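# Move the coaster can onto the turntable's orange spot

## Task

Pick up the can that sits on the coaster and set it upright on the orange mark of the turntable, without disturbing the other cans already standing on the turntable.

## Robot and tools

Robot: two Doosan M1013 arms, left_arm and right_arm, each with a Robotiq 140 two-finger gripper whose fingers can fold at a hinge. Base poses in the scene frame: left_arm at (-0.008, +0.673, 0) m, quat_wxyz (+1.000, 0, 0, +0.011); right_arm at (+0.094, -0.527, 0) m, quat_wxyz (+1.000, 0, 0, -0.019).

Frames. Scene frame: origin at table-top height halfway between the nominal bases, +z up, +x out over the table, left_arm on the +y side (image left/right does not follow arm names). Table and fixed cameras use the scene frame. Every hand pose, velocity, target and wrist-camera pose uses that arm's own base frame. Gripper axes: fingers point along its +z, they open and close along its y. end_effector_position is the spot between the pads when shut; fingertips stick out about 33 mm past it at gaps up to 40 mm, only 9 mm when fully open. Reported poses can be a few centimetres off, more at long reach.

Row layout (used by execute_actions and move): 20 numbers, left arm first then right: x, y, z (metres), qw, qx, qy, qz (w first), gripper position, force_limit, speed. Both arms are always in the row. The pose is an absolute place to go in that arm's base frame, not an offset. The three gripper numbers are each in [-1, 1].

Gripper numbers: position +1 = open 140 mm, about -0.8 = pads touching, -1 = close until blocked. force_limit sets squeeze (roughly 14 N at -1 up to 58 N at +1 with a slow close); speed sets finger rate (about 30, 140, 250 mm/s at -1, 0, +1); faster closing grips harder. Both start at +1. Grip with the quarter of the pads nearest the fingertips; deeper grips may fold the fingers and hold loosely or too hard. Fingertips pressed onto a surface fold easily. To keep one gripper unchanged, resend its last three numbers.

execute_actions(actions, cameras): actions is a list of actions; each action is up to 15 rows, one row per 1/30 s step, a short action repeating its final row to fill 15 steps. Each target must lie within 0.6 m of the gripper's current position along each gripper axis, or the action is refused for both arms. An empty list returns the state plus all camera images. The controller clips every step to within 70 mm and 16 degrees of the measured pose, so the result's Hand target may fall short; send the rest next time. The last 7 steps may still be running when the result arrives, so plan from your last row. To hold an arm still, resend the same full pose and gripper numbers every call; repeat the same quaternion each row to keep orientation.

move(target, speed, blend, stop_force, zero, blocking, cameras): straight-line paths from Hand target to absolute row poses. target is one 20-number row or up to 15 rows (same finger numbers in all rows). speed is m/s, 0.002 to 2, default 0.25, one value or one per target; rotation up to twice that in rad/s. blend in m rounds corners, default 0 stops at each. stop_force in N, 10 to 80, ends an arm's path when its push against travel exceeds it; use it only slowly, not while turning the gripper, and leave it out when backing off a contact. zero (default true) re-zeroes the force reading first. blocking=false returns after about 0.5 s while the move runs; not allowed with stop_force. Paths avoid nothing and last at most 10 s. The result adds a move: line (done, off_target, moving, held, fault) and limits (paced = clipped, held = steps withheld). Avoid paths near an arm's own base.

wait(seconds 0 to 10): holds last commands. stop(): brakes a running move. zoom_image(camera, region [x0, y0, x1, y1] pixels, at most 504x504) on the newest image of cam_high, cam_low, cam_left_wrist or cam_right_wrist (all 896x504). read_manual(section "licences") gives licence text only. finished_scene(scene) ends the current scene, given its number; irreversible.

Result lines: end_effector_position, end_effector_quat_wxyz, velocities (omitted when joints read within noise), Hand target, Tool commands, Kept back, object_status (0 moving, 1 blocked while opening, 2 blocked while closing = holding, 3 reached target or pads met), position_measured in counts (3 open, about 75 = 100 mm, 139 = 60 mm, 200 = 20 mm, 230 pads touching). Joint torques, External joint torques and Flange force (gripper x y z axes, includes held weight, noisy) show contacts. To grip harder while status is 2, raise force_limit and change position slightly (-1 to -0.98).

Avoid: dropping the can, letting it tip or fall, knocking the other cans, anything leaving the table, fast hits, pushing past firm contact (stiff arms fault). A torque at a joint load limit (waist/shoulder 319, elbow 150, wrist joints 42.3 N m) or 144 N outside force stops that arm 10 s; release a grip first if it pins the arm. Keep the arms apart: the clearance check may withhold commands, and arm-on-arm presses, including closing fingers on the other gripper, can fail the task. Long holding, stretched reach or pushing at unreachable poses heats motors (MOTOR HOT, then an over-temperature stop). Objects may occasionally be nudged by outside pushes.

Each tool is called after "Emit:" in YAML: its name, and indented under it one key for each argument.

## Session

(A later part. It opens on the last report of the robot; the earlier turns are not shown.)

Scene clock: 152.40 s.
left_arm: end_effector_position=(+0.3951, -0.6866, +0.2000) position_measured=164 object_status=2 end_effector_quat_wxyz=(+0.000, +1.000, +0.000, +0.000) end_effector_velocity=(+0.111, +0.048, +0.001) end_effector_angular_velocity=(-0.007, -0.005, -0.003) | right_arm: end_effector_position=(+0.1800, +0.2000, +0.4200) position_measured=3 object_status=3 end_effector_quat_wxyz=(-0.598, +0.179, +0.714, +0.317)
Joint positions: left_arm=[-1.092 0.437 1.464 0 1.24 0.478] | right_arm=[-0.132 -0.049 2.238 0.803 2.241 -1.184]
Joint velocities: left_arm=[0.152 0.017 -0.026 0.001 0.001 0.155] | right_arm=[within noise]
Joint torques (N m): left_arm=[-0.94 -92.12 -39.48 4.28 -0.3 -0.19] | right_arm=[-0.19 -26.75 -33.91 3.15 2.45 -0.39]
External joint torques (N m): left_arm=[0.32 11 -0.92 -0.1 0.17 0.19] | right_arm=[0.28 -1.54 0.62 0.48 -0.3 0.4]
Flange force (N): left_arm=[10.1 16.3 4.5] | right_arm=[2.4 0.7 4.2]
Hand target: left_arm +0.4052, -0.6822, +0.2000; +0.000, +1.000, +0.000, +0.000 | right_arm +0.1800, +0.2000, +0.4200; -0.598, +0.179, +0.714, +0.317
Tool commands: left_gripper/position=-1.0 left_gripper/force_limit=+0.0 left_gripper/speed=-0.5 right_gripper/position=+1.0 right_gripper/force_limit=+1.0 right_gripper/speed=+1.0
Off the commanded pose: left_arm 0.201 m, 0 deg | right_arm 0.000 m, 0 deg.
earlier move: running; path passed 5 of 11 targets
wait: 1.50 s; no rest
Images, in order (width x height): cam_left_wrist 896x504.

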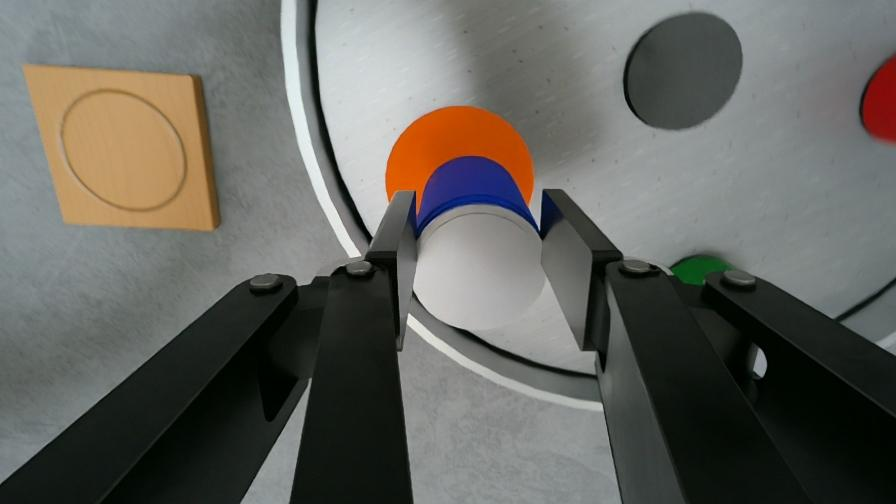

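Emit:
move:
  target:
    - [0.5677,-0.7264,0.19,0,1,0,0,-1,0,-0.5,0.18,0.2,0.42,-0.598,0.179,0.714,0.317,1,1,1]
    - [0.5878,-0.7695,0.185,0,1,0,0,-1,0,-0.5,0.18,0.2,0.42,-0.598,0.179,0.714,0.317,1,1,1]
    - [0.592,-0.8169,0.182,0,1,0,0,-1,0,-0.5,0.18,0.2,0.42,-0.598,0.179,0.714,0.317,1,1,1]
    - [0.5797,-0.8629,0.182,0,1,0,0,-1,0,-0.5,0.18,0.2,0.42,-0.598,0.179,0.714,0.317,1,1,1]
    - [0.5524,-0.9019,0.182,0,1,0,0,-1,0,-0.5,0.18,0.2,0.42,-0.598,0.179,0.714,0.317,1,1,1]
    - [0.5134,-0.9292,0.182,0,1,0,0,-1,0,-0.5,0.18,0.2,0.42,-0.598,0.179,0.714,0.317,1,1,1]
    - [0.4674,-0.9415,0.182,0,1,0,0,-1,0,-0.5,0.18,0.2,0.42,-0.598,0.179,0.714,0.317,1,1,1]
    - [0.42,-0.9373,0.182,0,1,0,0,-1,0,-0.5,0.18,0.2,0.42,-0.598,0.179,0.714,0.317,1,1,1]
    - [0.3769,-0.9172,0.182,0,1,0,0,-1,0,-0.5,0.18,0.2,0.42,-0.598,0.179,0.714,0.317,1,1,1]
    - [0.3433,-0.8836,0.182,0,1,0,0,-1,0,-0.5,0.18,0.2,0.42,-0.598,0.179,0.714,0.317,1,1,1]
    - [0.3232,-0.8405,0.182,0,1,0,0,-1,0,-0.5,0.18,0.2,0.42,-0.598,0.179,0.714,0.317,1,1,1]
    - [0.319,-0.7931,0.182,0,1,0,0,-1,0,-0.5,0.18,0.2,0.42,-0.598,0.179,0.714,0.317,1,1,1]
    - [0.3313,-0.7471,0.182,0,1,0,0,-1,0,-0.5,0.18,0.2,0.42,-0.598,0.179,0.714,0.317,1,1,1]
    - [0.3586,-0.7081,0.182,0,1,0,0,-1,0,-0.5,0.18,0.2,0.42,-0.598,0.179,0.714,0.317,1,1,1]
    - [0.3976,-0.6808,0.182,0,1,0,0,-1,0,-0.5,0.18,0.2,0.42,-0.598,0.179,0.714,0.317,1,1,1]
  speed: [0.123,0.132,0.132,0.1226,0.1226,0.1226,0.1226,0.1226,0.1226,0.1226,0.1226,0.1226,0.1226,0.1226,0.1226]
  blend: 0.01
  blocking: false
  cameras: ["cam_left_wrist"]

Emit:
wait:
  seconds: 1.6
  cameras: ["cam_left_wrist"]

Emit:
wait:
  seconds: 1.2
  cameras: ["cam_left_wrist"]

Scene clock: 154.50 s.
left_arm: end_effector_position=(+0.5764, -0.7446, +0.1879) position_measured=164 object_status=2 end_effector_quat_wxyz=(+0.000, +1.000, +0.000, +0.000) end_effector_velocity=(+0.047, -0.109, -0.014) end_effector_angular_velocity=(-0.002, -0.002, -0.002) | right_arm: end_effector_position=(+0.1800, +0.2000, +0.4200) position_measured=3 object_status=3 end_effector_quat_wxyz=(-0.598, +0.179, +0.714, +0.317)
Joint positions: left_arm=[-0.949 0.687 1.085 0 1.369 0.622] | right_arm=[-0.132 -0.049 2.238 0.803 2.241 -1.184]
Joint velocities: left_arm=[-0.027 0.209 -0.333 0 0.122 -0.026] | right_arm=[within noise]
Joint torques (N m): left_arm=[-0.66 -115.82 -41.55 4.52 -0.27 -0.27] | right_arm=[-0.23 -26.74 -33.83 3.16 2.48 -0.39]
External joint torques (N m): left_arm=[0.4 10 -0.41 -0.19 0.15 0.27] | right_arm=[0.26 -1.67 0.52 0.47 -0.32 0.4]
Flange force (N): left_arm=[12.4 14.9 2.9] | right_arm=[2.6 0.7 4.3]
Hand target: left_arm +0.5811, -0.7555, +0.1865; +0.000, +1.000, +0.000, +0.000 | right_arm +0.1800, +0.2000, +0.4200; -0.598, +0.179, +0.714, +0.317
Tool commands: left_gripper/position=-1.0 left_gripper/force_limit=+0.0 left_gripper/speed=-0.5 right_gripper/position=+1.0 right_gripper/force_limit=+1.0 right_gripper/speed=+1.0
Off the commanded pose: left_arm 0.190 m, 0 deg | right_arm 0.000 m, 0 deg.
earlier move: replaced; path passed 10 of 11 targets
move: running; path passed 1 of 15 targets
Images, in order (width x height): cam_left_wrist 896x504.

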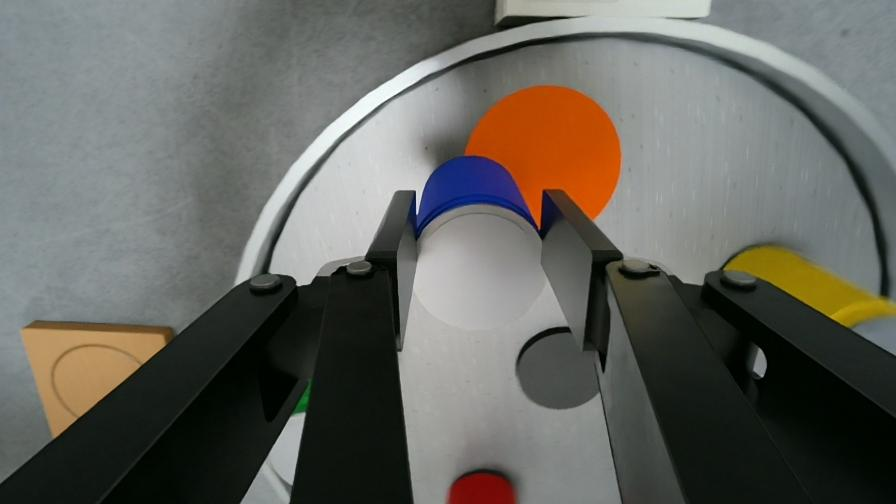

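Scene clock: 156.10 s.
left_arm: end_effector_position=(+0.5261, -0.9202, +0.1820) position_measured=164 object_status=2 end_effector_quat_wxyz=(+0.000, +1.000, +0.000, +0.000) end_effector_velocity=(-0.102, -0.071, +0.000) end_effector_angular_velocity=(+0.000, +0.001, -0.002) | right_arm: end_effector_position=(+0.1800, +0.2000, +0.4200) position_measured=3 object_status=3 end_effector_quat_wxyz=(-0.598, +0.179, +0.714, +0.317)
Joint positions: left_arm=[-1.084 0.939 0.639 0 1.563 0.487] | right_arm=[-0.132 -0.049 2.238 0.803 2.241 -1.184]
Joint velocities: left_arm=[-0.116 0.03 -0.057 -0.001 0.028 -0.114] | right_arm=[within noise]
Joint torques (N m): left_arm=[-2.56 -136.31 -42.29 4.51 -0.39 -0.24] | right_arm=[-0.27 -27.08 -33.62 3.12 2.43 -0.49]
External joint torques (N m): left_arm=[2.21 9 -0.33 -0.11 0.36 0.24] | right_arm=[0.16 -1.36 0.25 0.54 -0.27 0.5]
Flange force (N): left_arm=[15.4 22.3 -1.0] | right_arm=[2.7 1.3 3.5]
Hand target: left_arm +0.5173, -0.9261, +0.1820; +0.000, +1.000, +0.000, +0.000 | right_arm +0.1800, +0.2000, +0.4200; -0.598, +0.179, +0.714, +0.317
Tool commands: left_gripper/position=-1.0 left_gripper/force_limit=+0.0 left_gripper/speed=-0.5 right_gripper/position=+1.0 right_gripper/force_limit=+1.0 right_gripper/speed=+1.0
Off the commanded pose: left_arm 0.272 m, 0 deg | right_arm 0.000 m, 0 deg.
earlier move: running; path passed 5 of 15 targets
wait: 1.60 s; no rest
Images, in order (width x height): cam_left_wrist 896x504.

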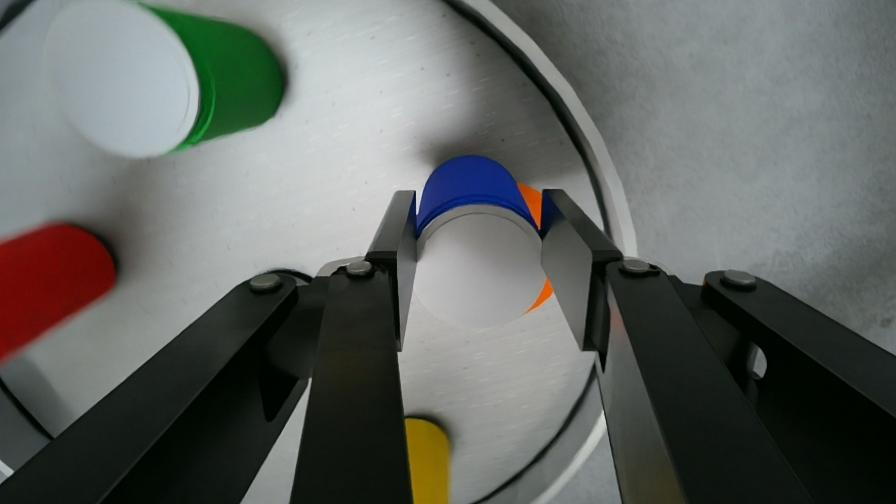

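Scene clock: 157.30 s.
left_arm: end_effector_position=(+0.3881, -0.9223, +0.1819) position_measured=164 object_status=2 end_effector_quat_wxyz=(-0.001, +1.000, +0.000, +0.000) end_effector_velocity=(-0.109, +0.054, +0.000) end_effector_angular_velocity=(-0.001, +0.000, -0.001) | right_arm: end_effector_position=(+0.1800, +0.2000, +0.4200) position_measured=3 object_status=3 end_effector_quat_wxyz=(-0.598, +0.179, +0.714, +0.317)
Joint positions: left_arm=[-1.207 0.802 0.892 0 1.448 0.364] | right_arm=[-0.132 -0.049 2.238 0.803 2.241 -1.184]
Joint velocities: left_arm=[-0.083 -0.19 0.341 0 -0.153 -0.082] | right_arm=[within noise]
Joint torques (N m): left_arm=[-0.44 -125.76 -40.97 4.55 0 -0.09] | right_arm=[0.1 -26.78 -33.64 3.16 2.43 -0.43]
External joint torques (N m): left_arm=[0.92 8.19 -1.25 -0.16 -0.02 0.09] | right_arm=[-0.03 -1.7 0.34 0.47 -0.28 0.44]
Flange force (N): left_arm=[9.3 19.4 0.4] | right_arm=[3.1 0.4 3.7]
Hand target: left_arm +0.3780, -0.9168, +0.1819; -0.001, +1.000, +0.000, +0.000 | right_arm +0.1800, +0.2000, +0.4200; -0.598, +0.179, +0.714, +0.317
Tool commands: left_gripper/position=-1.0 left_gripper/force_limit=+0.0 left_gripper/speed=-0.5 right_gripper/position=+1.0 right_gripper/force_limit=+1.0 right_gripper/speed=+1.0
Off the commanded pose: left_arm 0.242 m, 0 deg | right_arm 0.000 m, 0 deg.
earlier move: running; path passed 8 of 15 targets
wait: 1.20 s; no rest
Images, in order (width x height): cam_left_wrist 896x504.

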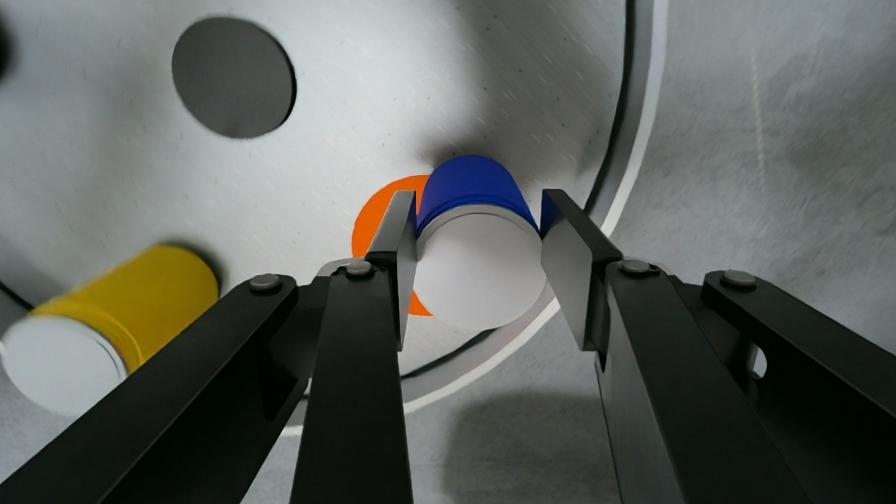

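Emit:
move:
  target:
    - [0.3586,-0.7081,0.182,0,1,0,0,-1,0,-0.5,0.18,0.2,0.42,-0.598,0.179,0.714,0.317,1,1,1]
    - [0.3976,-0.6808,0.182,0,1,0,0,-1,0,-0.5,0.18,0.2,0.42,-0.598,0.179,0.714,0.317,1,1,1]
    - [0.4436,-0.6685,0.182,0,1,0,0,-1,0,-0.5,0.18,0.2,0.42,-0.598,0.179,0.714,0.317,1,1,1]
    - [0.491,-0.6727,0.182,0,1,0,0,-1,0,-0.5,0.18,0.2,0.42,-0.598,0.179,0.714,0.317,1,1,1]
    - [0.5341,-0.6928,0.182,0,1,0,0,-1,0,-0.5,0.18,0.2,0.42,-0.598,0.179,0.714,0.317,1,1,1]
    - [0.5677,-0.7264,0.182,0,1,0,0,-1,0,-0.5,0.18,0.2,0.42,-0.598,0.179,0.714,0.317,1,1,1]
    - [0.5878,-0.7695,0.182,0,1,0,0,-1,0,-0.5,0.18,0.2,0.42,-0.598,0.179,0.714,0.317,1,1,1]
    - [0.592,-0.8169,0.182,0,1,0,0,-1,0,-0.5,0.18,0.2,0.42,-0.598,0.179,0.714,0.317,1,1,1]
    - [0.5797,-0.8629,0.182,0,1,0,0,-1,0,-0.5,0.18,0.2,0.42,-0.598,0.179,0.714,0.317,1,1,1]
    - [0.5524,-0.9019,0.182,0,1,0,0,-1,0,-0.5,0.18,0.2,0.42,-0.598,0.179,0.714,0.317,1,1,1]
    - [0.5134,-0.9292,0.182,0,1,0,0,-1,0,-0.5,0.18,0.2,0.42,-0.598,0.179,0.714,0.317,1,1,1]
    - [0.4674,-0.9415,0.182,0,1,0,0,-1,0,-0.5,0.18,0.2,0.42,-0.598,0.179,0.714,0.317,1,1,1]
    - [0.42,-0.9373,0.182,0,1,0,0,-1,0,-0.5,0.18,0.2,0.42,-0.598,0.179,0.714,0.317,1,1,1]
    - [0.3769,-0.9172,0.182,0,1,0,0,-1,0,-0.5,0.18,0.2,0.42,-0.598,0.179,0.714,0.317,1,1,1]
    - [0.3433,-0.8836,0.182,0,1,0,0,-1,0,-0.5,0.18,0.2,0.42,-0.598,0.179,0.714,0.317,1,1,1]
  speed: [0.1226,0.17,0.17,0.17,0.1226,0.1226,0.1226,0.1226,0.1226,0.1226,0.1226,0.1226,0.1226,0.1226,0.1226]
  blend: 0.01
  blocking: false
  cameras: ["cam_left_wrist"]

Emit:
wait:
  seconds: 2.2
  cameras: ["cam_left_wrist"]

Scene clock: 158.93 s.
left_arm: end_effector_position=(+0.3383, -0.7516, +0.1819) position_measured=164 object_status=2 end_effector_quat_wxyz=(+0.000, +1.000, +0.000, +0.000) end_effector_velocity=(+0.052, +0.113, -0.001) end_effector_angular_velocity=(+0.001, +0.000, -0.001) | right_arm: end_effector_position=(+0.1800, +0.2000, +0.4200) position_measured=3 object_status=3 end_effector_quat_wxyz=(-0.598, +0.179, +0.714, +0.317)
Joint positions: left_arm=[-1.19 0.497 1.408 0 1.237 0.381] | right_arm=[-0.132 -0.049 2.238 0.803 2.241 -1.184]
Joint velocities: left_arm=[0.109 -0.125 0.196 0 -0.07 0.11] | right_arm=[within noise]
Joint torques (N m): left_arm=[-0.21 -97.09 -39.12 4.31 -0.14 0.02] | right_arm=[-0.4 -26.52 -33.68 3.16 2.43 -0.39]
External joint torques (N m): left_arm=[0.65 6.52 -0.95 -0.14 0.13 -0.02] | right_arm=[0.44 -2.02 0.36 0.47 -0.27 0.4]
Flange force (N): left_arm=[5.8 11.1 2.3] | right_arm=[3.3 0.9 4.7]
Hand target: left_arm +0.3430, -0.7414, +0.1819; +0.000, +1.000, +0.000, +0.000 | right_arm +0.1800, +0.2000, +0.4200; -0.598, +0.179, +0.714, +0.317
Tool commands: left_gripper/position=-1.0 left_gripper/force_limit=+0.0 left_gripper/speed=-0.5 right_gripper/position=+1.0 right_gripper/force_limit=+1.0 right_gripper/speed=+1.0
Off the commanded pose: left_arm 0.132 m, 0 deg | right_arm 0.000 m, 0 deg.
earlier move: replaced; path passed 11 of 15 targets
move: running; path passed 0 of 15 targets
Images, in order (width x height): cam_left_wrist 896x504.

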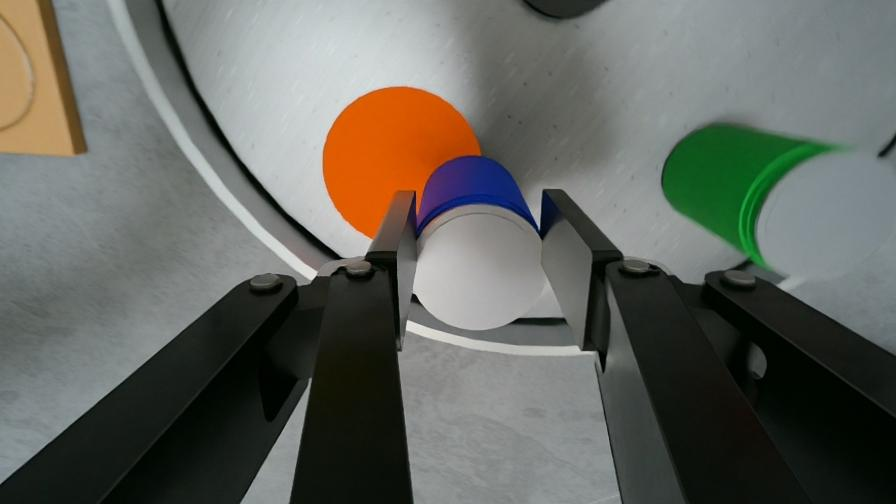

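Scene clock: 161.13 s.
left_arm: end_effector_position=(+0.5772, -0.7465, +0.1819) position_measured=164 object_status=2 end_effector_quat_wxyz=(+0.000, +1.000, +0.000, +0.000) end_effector_velocity=(+0.049, -0.113, +0.000) end_effector_angular_velocity=(-0.002, -0.001, -0.003) | right_arm: end_effector_position=(+0.1800, +0.2000, +0.4200) position_measured=3 object_status=3 end_effector_quat_wxyz=(-0.598, +0.179, +0.714, +0.317)
Joint positions: left_arm=[-0.949 0.692 1.087 0 1.362 0.621] | right_arm=[-0.132 -0.049 2.238 0.803 2.241 -1.184]
Joint velocities: left_arm=[-0.028 0.212 -0.365 -0.001 0.151 -0.024] | right_arm=[within noise]
Joint torques (N m): left_arm=[-0.7 -116.53 -42.1 4.4 0.18 -0.07] | right_arm=[-0.21 -26.49 -33.77 3.17 2.43 -0.44]
External joint torques (N m): left_arm=[1.19 9.05 0.86 -0.12 -0.21 0.07] | right_arm=[0.27 -1.8 0.48 0.46 -0.27 0.45]
Flange force (N): left_arm=[9.2 9.7 4.7] | right_arm=[3.0 0.7 4.4]
Hand target: left_arm +0.5821, -0.7576, +0.1819; +0.001, +1.000, +0.000, +0.000 | right_arm +0.1800, +0.2000, +0.4200; -0.598, +0.179, +0.714, +0.317
Tool commands: left_gripper/position=-1.0 left_gripper/force_limit=+0.0 left_gripper/speed=-0.5 right_gripper/position=+1.0 right_gripper/force_limit=+1.0 right_gripper/speed=+1.0
Off the commanded pose: left_arm 0.271 m, 0 deg | right_arm 0.000 m, 0 deg.
earlier move: running; path passed 6 of 15 targets
wait: 2.20 s; no rest
Images, in order (width x height): cam_left_wrist 896x504.

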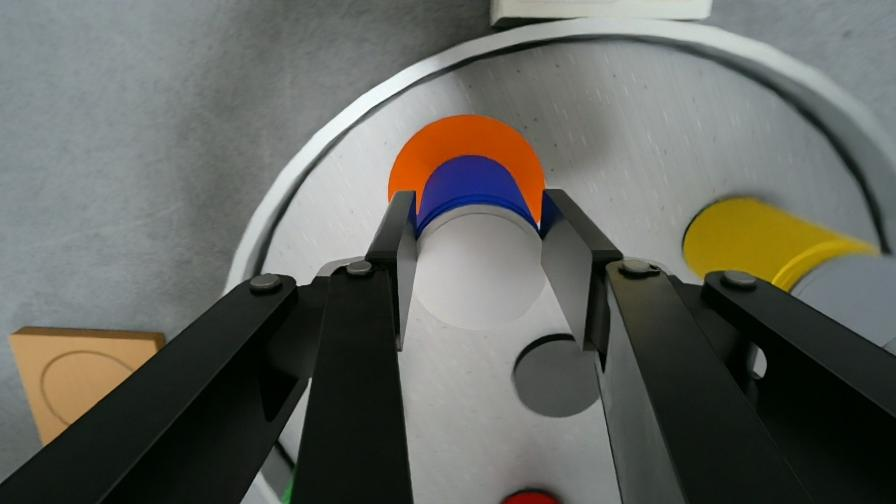

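Emit:
wait:
  seconds: 1.35

Emit:
move:
  target:
    - [0.3769,-0.9172,0.182,0,1,0,0,-1,0,-0.5,0.18,0.2,0.42,-0.598,0.179,0.714,0.317,1,1,1]
    - [0.3433,-0.8836,0.182,0,1,0,0,-1,0,-0.5,0.18,0.2,0.42,-0.598,0.179,0.714,0.317,1,1,1]
    - [0.3232,-0.8405,0.182,0,1,0,0,-1,0,-0.5,0.18,0.2,0.42,-0.598,0.179,0.714,0.317,1,1,1]
    - [0.319,-0.7931,0.182,0,1,0,0,-1,0,-0.5,0.18,0.2,0.42,-0.598,0.179,0.714,0.317,1,1,1]
    - [0.3313,-0.7471,0.182,0,1,0,0,-1,0,-0.5,0.18,0.2,0.42,-0.598,0.179,0.714,0.317,1,1,1]
    - [0.3586,-0.7081,0.176,0,1,0,0,-1,0,-0.5,0.18,0.2,0.42,-0.598,0.179,0.714,0.317,1,1,1]
    - [0.3976,-0.6808,0.17,0,1,0,0,-1,0,-0.5,0.18,0.2,0.42,-0.598,0.179,0.714,0.317,1,1,1]
    - [0.4436,-0.6685,0.1675,0,1,0,0,-1,0,-0.5,0.18,0.2,0.42,-0.598,0.179,0.714,0.317,1,1,1]
    - [0.491,-0.6727,0.1675,0,1,0,0,-1,0,-0.5,0.18,0.2,0.42,-0.598,0.179,0.714,0.317,1,1,1]
    - [0.5341,-0.6928,0.1675,0,1,0,0,-1,0,-0.5,0.18,0.2,0.42,-0.598,0.179,0.714,0.317,1,1,1]
    - [0.5677,-0.7264,0.168,0,1,0,0,-1,0,-0.5,0.18,0.2,0.42,-0.598,0.179,0.714,0.317,1,1,1]
    - [0.5878,-0.7695,0.17,0,1,0,0,-1,0,-0.5,0.18,0.2,0.42,-0.598,0.179,0.714,0.317,1,1,1]
    - [0.592,-0.8169,0.174,0,1,0,0,-1,0,-0.5,0.18,0.2,0.42,-0.598,0.179,0.714,0.317,1,1,1]
    - [0.5797,-0.8629,0.18,0,1,0,0,-1,0,-0.5,0.18,0.2,0.42,-0.598,0.179,0.714,0.317,1,1,1]
  speed: 0.1228
  blend: 0.01
  blocking: false

Emit:
wait:
  seconds: 1.8
  cameras: ["cam_left_wrist"]

Scene clock: 163.67 s.
left_arm: end_effector_position=(+0.4203, -0.9361, +0.1819) position_measured=164 object_status=2 end_effector_quat_wxyz=(+0.000, +1.000, +0.000, +0.000) end_effector_velocity=(-0.116, +0.030, +0.000) end_effector_angular_velocity=(+0.002, +0.000, -0.004) | right_arm: end_effector_position=(+0.1800, +0.2000, +0.4200) position_measured=3 object_status=3 end_effector_quat_wxyz=(-0.598, +0.179, +0.714, +0.317)
Joint positions: left_arm=[-1.182 0.857 0.793 0 1.493 0.389] | right_arm=[-0.132 -0.049 2.238 0.803 2.241 -1.184]
Joint velocities: left_arm=[-0.094 -0.169 0.311 0.001 -0.14 -0.09] | right_arm=[within noise]
Joint torques (N m): left_arm=[2.74 -134.47 -43.66 4.55 -0.23 -0.12] | right_arm=[-0.24 -26.84 -33.79 3.19 2.48 -0.37]
External joint torques (N m): left_arm=[-0.59 11.69 1.6 -0.13 0.26 0.12] | right_arm=[0.27 -1.4 0.51 0.44 -0.32 0.38]
Flange force (N): left_arm=[7.8 18.6 4.0] | right_arm=[2.2 0.8 3.9]
Hand target: left_arm +0.4089, -0.9320, +0.1819; -0.001, +1.000, +0.000, +0.000 | right_arm +0.1800, +0.2000, +0.4200; -0.598, +0.179, +0.714, +0.317
Tool commands: left_gripper/position=-1.0 left_gripper/force_limit=+0.0 left_gripper/speed=-0.5 right_gripper/position=+1.0 right_gripper/force_limit=+1.0 right_gripper/speed=+1.0
Off the commanded pose: left_arm 0.093 m, 0 deg | right_arm 0.000 m, 0 deg.
earlier move: running; path passed 13 of 15 targets
wait: 1.37 s; no rest

Scene clock: 164.17 s.
left_arm: end_effector_position=(+0.3676, -0.9076, +0.1819) position_measured=164 object_status=2 end_effector_quat_wxyz=(-0.001, +1.000, +0.000, +0.000) end_effector_velocity=(-0.086, +0.085, -0.001) end_effector_angular_velocity=(+0.002, +0.000, +0.001) | right_arm: end_effector_position=(+0.1800, +0.2000, +0.4200) position_measured=3 object_status=3 end_effector_quat_wxyz=(-0.598, +0.179, +0.714, +0.317)
Joint positions: left_arm=[-1.221 0.76 0.969 0 1.415 0.35] | right_arm=[-0.132 -0.049 2.238 0.803 2.241 -1.184]
Joint velocities: left_arm=[-0.053 -0.213 0.379 0.001 -0.164 -0.055] | right_arm=[within noise]
Joint torques (N m): left_arm=[-2.43 -123.94 -41.54 4.51 -0.09 -0.09] | right_arm=[-0.28 -26.51 -33.62 3.14 2.39 -0.4]
External joint torques (N m): left_arm=[3.56 9.84 -0.22 -0.15 0.08 0.09] | right_arm=[0.19 -1.72 0.3 0.5 -0.24 0.41]
Flange force (N): left_arm=[10.9 17.1 2.6] | right_arm=[3.1 0.8 3.9]
Hand target: left_arm +0.3585, -0.8986, +0.1818; -0.001, +1.000, +0.000, +0.000 | right_arm +0.1800, +0.2000, +0.4200; -0.598, +0.179, +0.714, +0.317
Tool commands: left_gripper/position=-1.0 left_gripper/force_limit=+0.0 left_gripper/speed=-0.5 right_gripper/position=+1.0 right_gripper/force_limit=+1.0 right_gripper/speed=+1.0
Off the commanded pose: left_arm 0.217 m, 0 deg | right_arm 0.000 m, 0 deg.
earlier move: replaced; path passed 13 of 15 targets
move: running; path passed 1 of 14 targets

Scene clock: 165.97 s.
left_arm: end_effector_position=(+0.3575, -0.7108, +0.1763) position_measured=164 object_status=2 end_effector_quat_wxyz=(+0.000, +1.000, +0.000, +0.000) end_effector_velocity=(+0.081, +0.088, -0.016) end_effector_angular_velocity=(-0.001, +0.000, +0.002) | right_arm: end_effector_position=(+0.1800, +0.2000, +0.4200) position_measured=3 object_status=3 end_effector_quat_wxyz=(-0.598, +0.179, +0.714, +0.317)
Joint positions: left_arm=[-1.148 0.456 1.481 0 1.205 0.422] | right_arm=[-0.132 -0.049 2.238 0.803 2.241 -1.184]
Joint velocities: left_arm=[0.139 -0.055 0.114 0 -0.059 0.137] | right_arm=[within noise]
Joint torques (N m): left_arm=[-2.25 -91.45 -39.68 4.27 -0.49 0.2] | right_arm=[-0.07 -26.53 -33.69 3.14 2.42 -0.45]
External joint torques (N m): left_arm=[2.88 7.24 -0.17 -0.11 0.41 -0.2] | right_arm=[0.06 -1.85 0.4 0.48 -0.26 0.46]
Flange force (N): left_arm=[8.3 9.0 3.4] | right_arm=[3.3 0.4 4.1]
Hand target: left_arm +0.3658, -0.7030, +0.1749; +0.000, +1.000, +0.000, +0.000 | right_arm +0.1800, +0.2000, +0.4200; -0.598, +0.179, +0.714, +0.317
Tool commands: left_gripper/position=-1.0 left_gripper/force_limit=+0.0 left_gripper/speed=-0.5 right_gripper/position=+1.0 right_gripper/force_limit=+1.0 right_gripper/speed=+1.0
Off the commanded pose: left_arm 0.269 m, 0 deg | right_arm 0.000 m, 0 deg.
earlier move: running; path passed 5 of 14 targets
wait: 1.80 s; no rest
Images, in order (width x height): cam_left_wrist 896x504.

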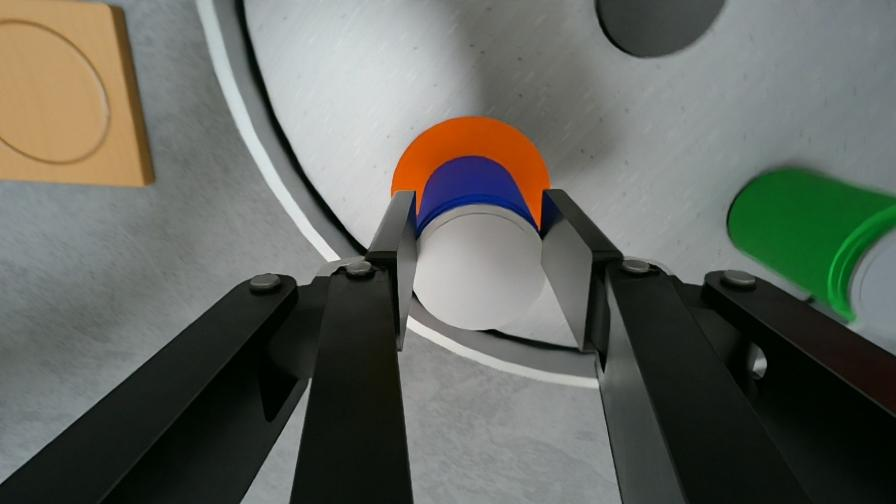

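Emit:
wait:
  seconds: 0.25

Emit:
move:
  target:
    - [0.5341,-0.6928,0.1675,0,1,0,0,0.2,0,-0.3,0.18,0.2,0.42,-0.598,0.179,0.714,0.317,1,1,1]
    - [0.5677,-0.7264,0.175,0,1,0,0,0.2,0,-0.3,0.18,0.2,0.42,-0.598,0.179,0.714,0.317,1,1,1]
    - [0.5878,-0.7695,0.2,0,1,0,0,0.2,0,-0.3,0.18,0.2,0.42,-0.598,0.179,0.714,0.317,1,1,1]
    - [0.592,-0.8169,0.26,0,1,0,0,0.2,0,-0.3,0.18,0.2,0.42,-0.598,0.179,0.714,0.317,1,1,1]
  speed: [0.1226,0.125,0.138,0.15]
  blend: [0.01,0.01,0.01,0]
  blocking: false
  cameras: ["cam_left_wrist"]

Emit:
wait:
  seconds: 0.5
  cameras: ["cam_left_wrist"]

Emit:
wait:
  seconds: 1
  cameras: ["cam_left_wrist", "cam_high"]

Scene clock: 166.70 s.
left_arm: end_effector_position=(+0.4364, -0.6705, +0.1679) position_measured=164 object_status=2 end_effector_quat_wxyz=(+0.000, +1.000, +0.000, +0.000) end_effector_velocity=(+0.120, +0.025, -0.006) end_effector_angular_velocity=(+0.000, +0.001, +0.002) | right_arm: end_effector_position=(+0.1800, +0.2000, +0.4200) position_measured=3 object_status=3 end_effector_quat_wxyz=(-0.598, +0.179, +0.714, +0.317)
Joint positions: left_arm=[-1.037 0.467 1.48 0 1.194 0.533] | right_arm=[-0.132 -0.049 2.238 0.803 2.241 -1.184]
Joint velocities: left_arm=[0.146 0.072 -0.1 -0.001 0.029 0.145] | right_arm=[within noise]
Joint torques (N m): left_arm=[0.35 -93.21 -40.23 4.18 -0.1 -0.19] | right_arm=[-0.29 -26.54 -33.76 3.17 2.41 -0.44]
External joint torques (N m): left_arm=[-1.53 7.73 0.29 -0.08 0.02 0.19] | right_arm=[0.3 -1.7 0.49 0.46 -0.26 0.45]
Flange force (N): left_arm=[4.5 10.1 4.9] | right_arm=[2.9 0.8 4.3]
Hand target: left_arm +0.4469, -0.6690, +0.1676; +0.000, +1.000, +0.000, +0.000 | right_arm +0.1800, +0.2000, +0.4200; -0.598, +0.179, +0.714, +0.317
Tool commands: left_gripper/position=-1.0 left_gripper/force_limit=+0.0 left_gripper/speed=-0.5 right_gripper/position=+1.0 right_gripper/force_limit=+1.0 right_gripper/speed=+1.0
Off the commanded pose: left_arm 0.240 m, 0 deg | right_arm 0.000 m, 0 deg.
earlier move: running; path passed 7 of 14 targets
wait: 0.27 s; no rest

Scene clock: 167.20 s.
left_arm: end_effector_position=(+0.4902, -0.6801, +0.1675) position_measured=105 object_status=0 end_effector_quat_wxyz=(+0.000, +1.000, +0.000, +0.000) end_effector_velocity=(+0.116, -0.032, -0.001) end_effector_angular_velocity=(+0.001, +0.001, +0.000) | right_arm: end_effector_position=(+0.1800, +0.2000, +0.4200) position_measured=3 object_status=3 end_effector_quat_wxyz=(-0.598, +0.179, +0.714, +0.317)
Joint positions: left_arm=[-0.988 0.526 1.389 0 1.226 0.583] | right_arm=[-0.132 -0.049 2.238 0.803 2.241 -1.184]
Joint velocities: left_arm=[0.094 0.146 -0.231 0 0.086 0.094] | right_arm=[within noise]
Joint torques (N m): left_arm=[-2.83 -99.14 -39.26 4.24 0.08 -0.17] | right_arm=[-0.15 -26.42 -33.74 3.17 2.43 -0.4]
External joint torques (N m): left_arm=[3.19 7.24 -0.53 -0.11 -0.11 0.17] | right_arm=[0.16 -1.79 0.45 0.47 -0.27 0.41]
Flange force (N): left_arm=[10.6 7.8 3.6] | right_arm=[3.0 0.5 4.1]
Hand target: left_arm +0.5008, -0.6831, +0.1675; +0.000, +1.000, +0.000, +0.000 | right_arm +0.1800, +0.2000, +0.4200; -0.598, +0.179, +0.714, +0.317
Tool commands: left_gripper/position=+0.2 left_gripper/force_limit=+0.0 left_gripper/speed=-0.3 right_gripper/position=+1.0 right_gripper/force_limit=+1.0 right_gripper/speed=+1.0
Off the commanded pose: left_arm 0.194 m, 0 deg | right_arm 0.000 m, 0 deg.
earlier move: replaced; path passed 7 of 14 targets
move: running; path passed 0 of 4 targets
Images, in order (width x height): cam_left_wrist 896x504.

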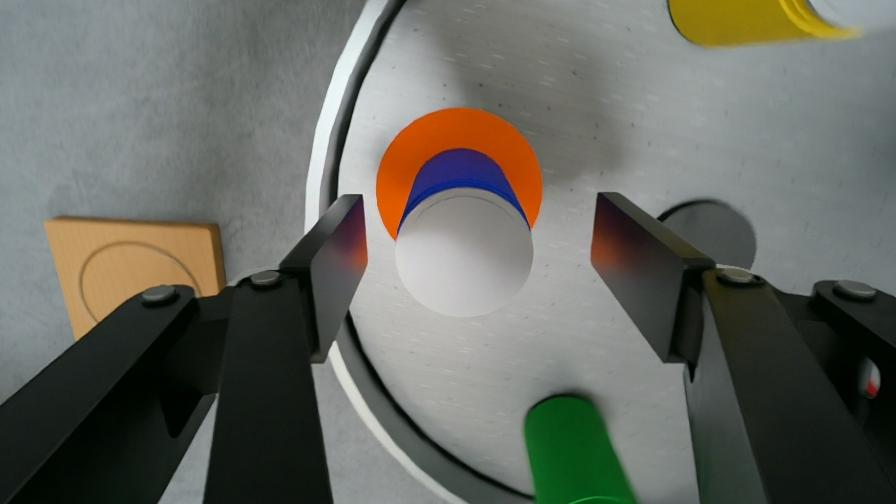

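Scene clock: 167.70 s.
left_arm: end_effector_position=(+0.5446, -0.7034, +0.1699) position_measured=104 object_status=3 end_effector_quat_wxyz=(+0.000, +1.000, +0.000, +0.000) end_effector_velocity=(+0.087, -0.085, +0.019) end_effector_angular_velocity=(-0.003, -0.001, -0.002) | right_arm: end_effector_position=(+0.1800, +0.2000, +0.4200) position_measured=3 object_status=3 end_effector_quat_wxyz=(-0.598, +0.179, +0.714, +0.317)
Joint positions: left_arm=[-0.951 0.606 1.255 0 1.28 0.62] | right_arm=[-0.132 -0.049 2.238 0.803 2.241 -1.184]
Joint velocities: left_arm=[0.024 0.185 -0.341 -0.001 0.154 0.026] | right_arm=[within noise]
Joint torques (N m): left_arm=[-5.22 -103.19 -39.72 4.38 -0.13 0.19] | right_arm=[-0.34 -27.01 -33.73 3.12 2.39 -0.41]
External joint torques (N m): left_arm=[4.74 3.43 -1.28 -0.15 0.07 -0.19] | right_arm=[0.37 -1.25 0.41 0.52 -0.24 0.42]
Flange force (N): left_arm=[9.7 4.2 0.2] | right_arm=[2.3 1.4 3.8]
Hand target: left_arm +0.5529, -0.7115, +0.1717; +0.000, +1.000, +0.000, +0.000 | right_arm +0.1800, +0.2000, +0.4200; -0.598, +0.179, +0.714, +0.317
Tool commands: left_gripper/position=+0.2 left_gripper/force_limit=+0.0 left_gripper/speed=-0.3 right_gripper/position=+1.0 right_gripper/force_limit=+1.0 right_gripper/speed=+1.0
Off the commanded pose: left_arm 0.152 m, 0 deg | right_arm 0.000 m, 0 deg.
earlier move: running; path passed 1 of 4 targets
wait: 0.50 s; no rest
Images, in order (width x height): cam_left_wrist 896x504.

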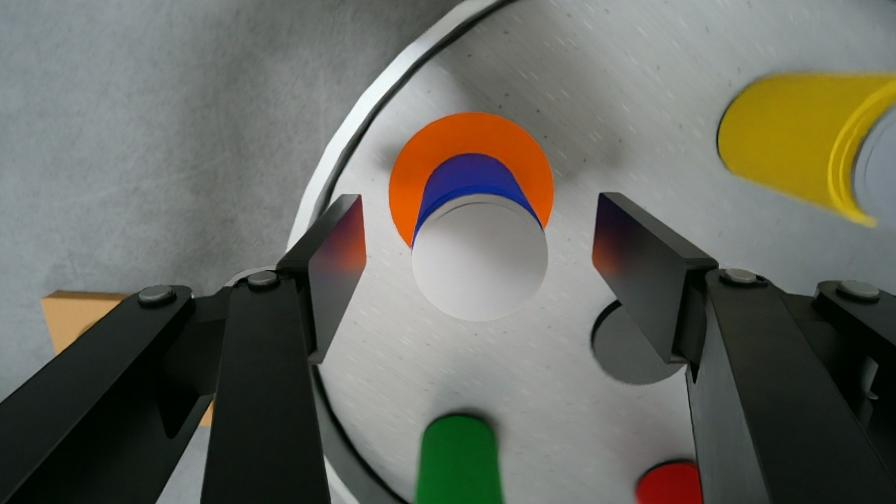

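Scene clock: 168.70 s.
left_arm: end_effector_position=(+0.5901, -0.8006, +0.2402) position_measured=104 object_status=3 end_effector_quat_wxyz=(+0.001, +1.000, +0.000, +0.001) end_effector_velocity=(+0.010, -0.091, +0.118) end_effector_angular_velocity=(-0.004, -0.003, +0.002) | right_arm: end_effector_position=(+0.1800, +0.2000, +0.4200) position_measured=3 object_status=3 end_effector_quat_wxyz=(-0.598, +0.179, +0.714, +0.317)
Joint positions: left_arm=[-0.97 0.777 0.834 0 1.529 0.601] | right_arm=[-0.132 -0.049 2.238 0.803 2.241 -1.184]
Joint velocities: left_arm=[-0.044 0.157 -0.491 0.001 0.329 -0.046] | right_arm=[within noise]
Joint torques (N m): left_arm=[-2.32 -121.29 -41.55 4.56 -0.23 -0.3] | right_arm=[-0.14 -26.84 -33.71 3.13 2.49 -0.37]
External joint torques (N m): left_arm=[1.56 6.13 -0.94 -0.18 0.18 0.3] | right_arm=[0.17 -1.54 0.39 0.51 -0.33 0.38]
Flange force (N): left_arm=[11.8 12.9 -1.3] | right_arm=[2.5 0.8 3.8]
Hand target: left_arm +0.5908, -0.8099, +0.2521; +0.001, +1.000, +0.000, +0.001 | right_arm +0.1800, +0.2000, +0.4200; -0.598, +0.179, +0.714, +0.317
Tool commands: left_gripper/position=+0.2 left_gripper/force_limit=+0.0 left_gripper/speed=-0.3 right_gripper/position=+1.0 right_gripper/force_limit=+1.0 right_gripper/speed=+1.0
Off the commanded pose: left_arm 0.026 m, 0 deg | right_arm 0.000 m, 0 deg.
earlier move: running; path passed 3 of 4 targets
wait: 1.00 s; no rest
Images, in order (width x height): cam_high 896x504, cam_left_wrist 896x504.

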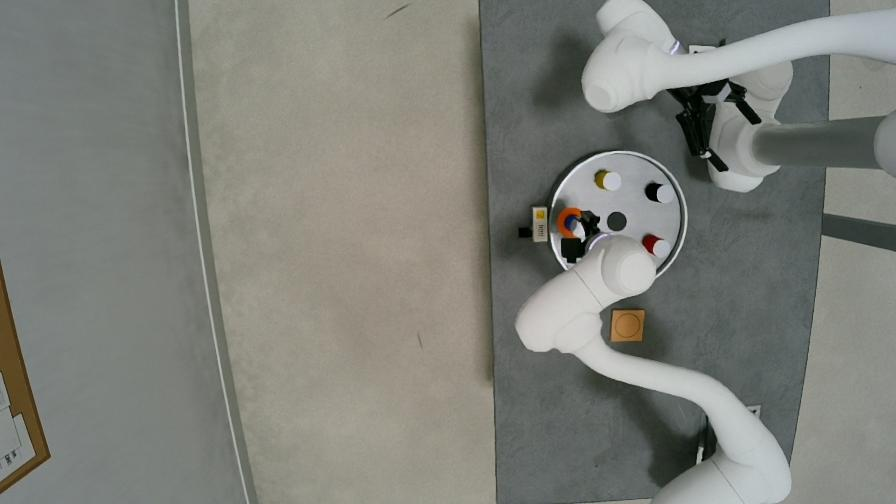

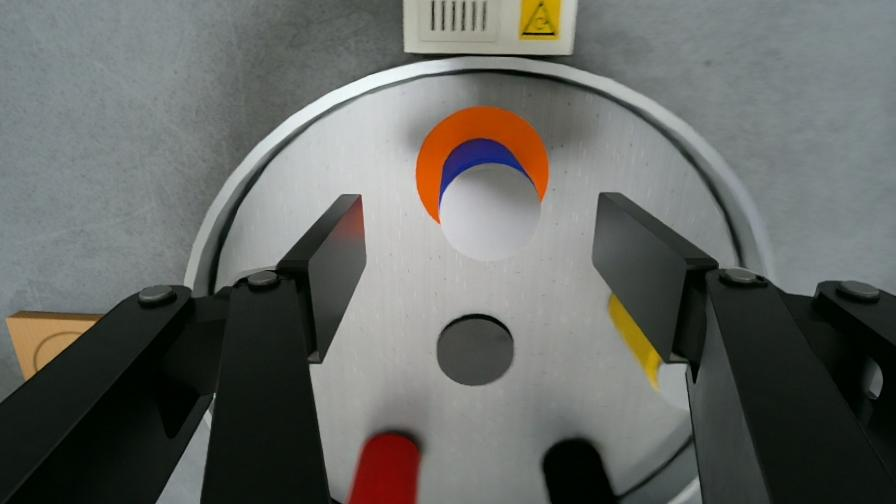

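Emit:
finished_scene:
  scene: 1

The scene is finished: the task was done.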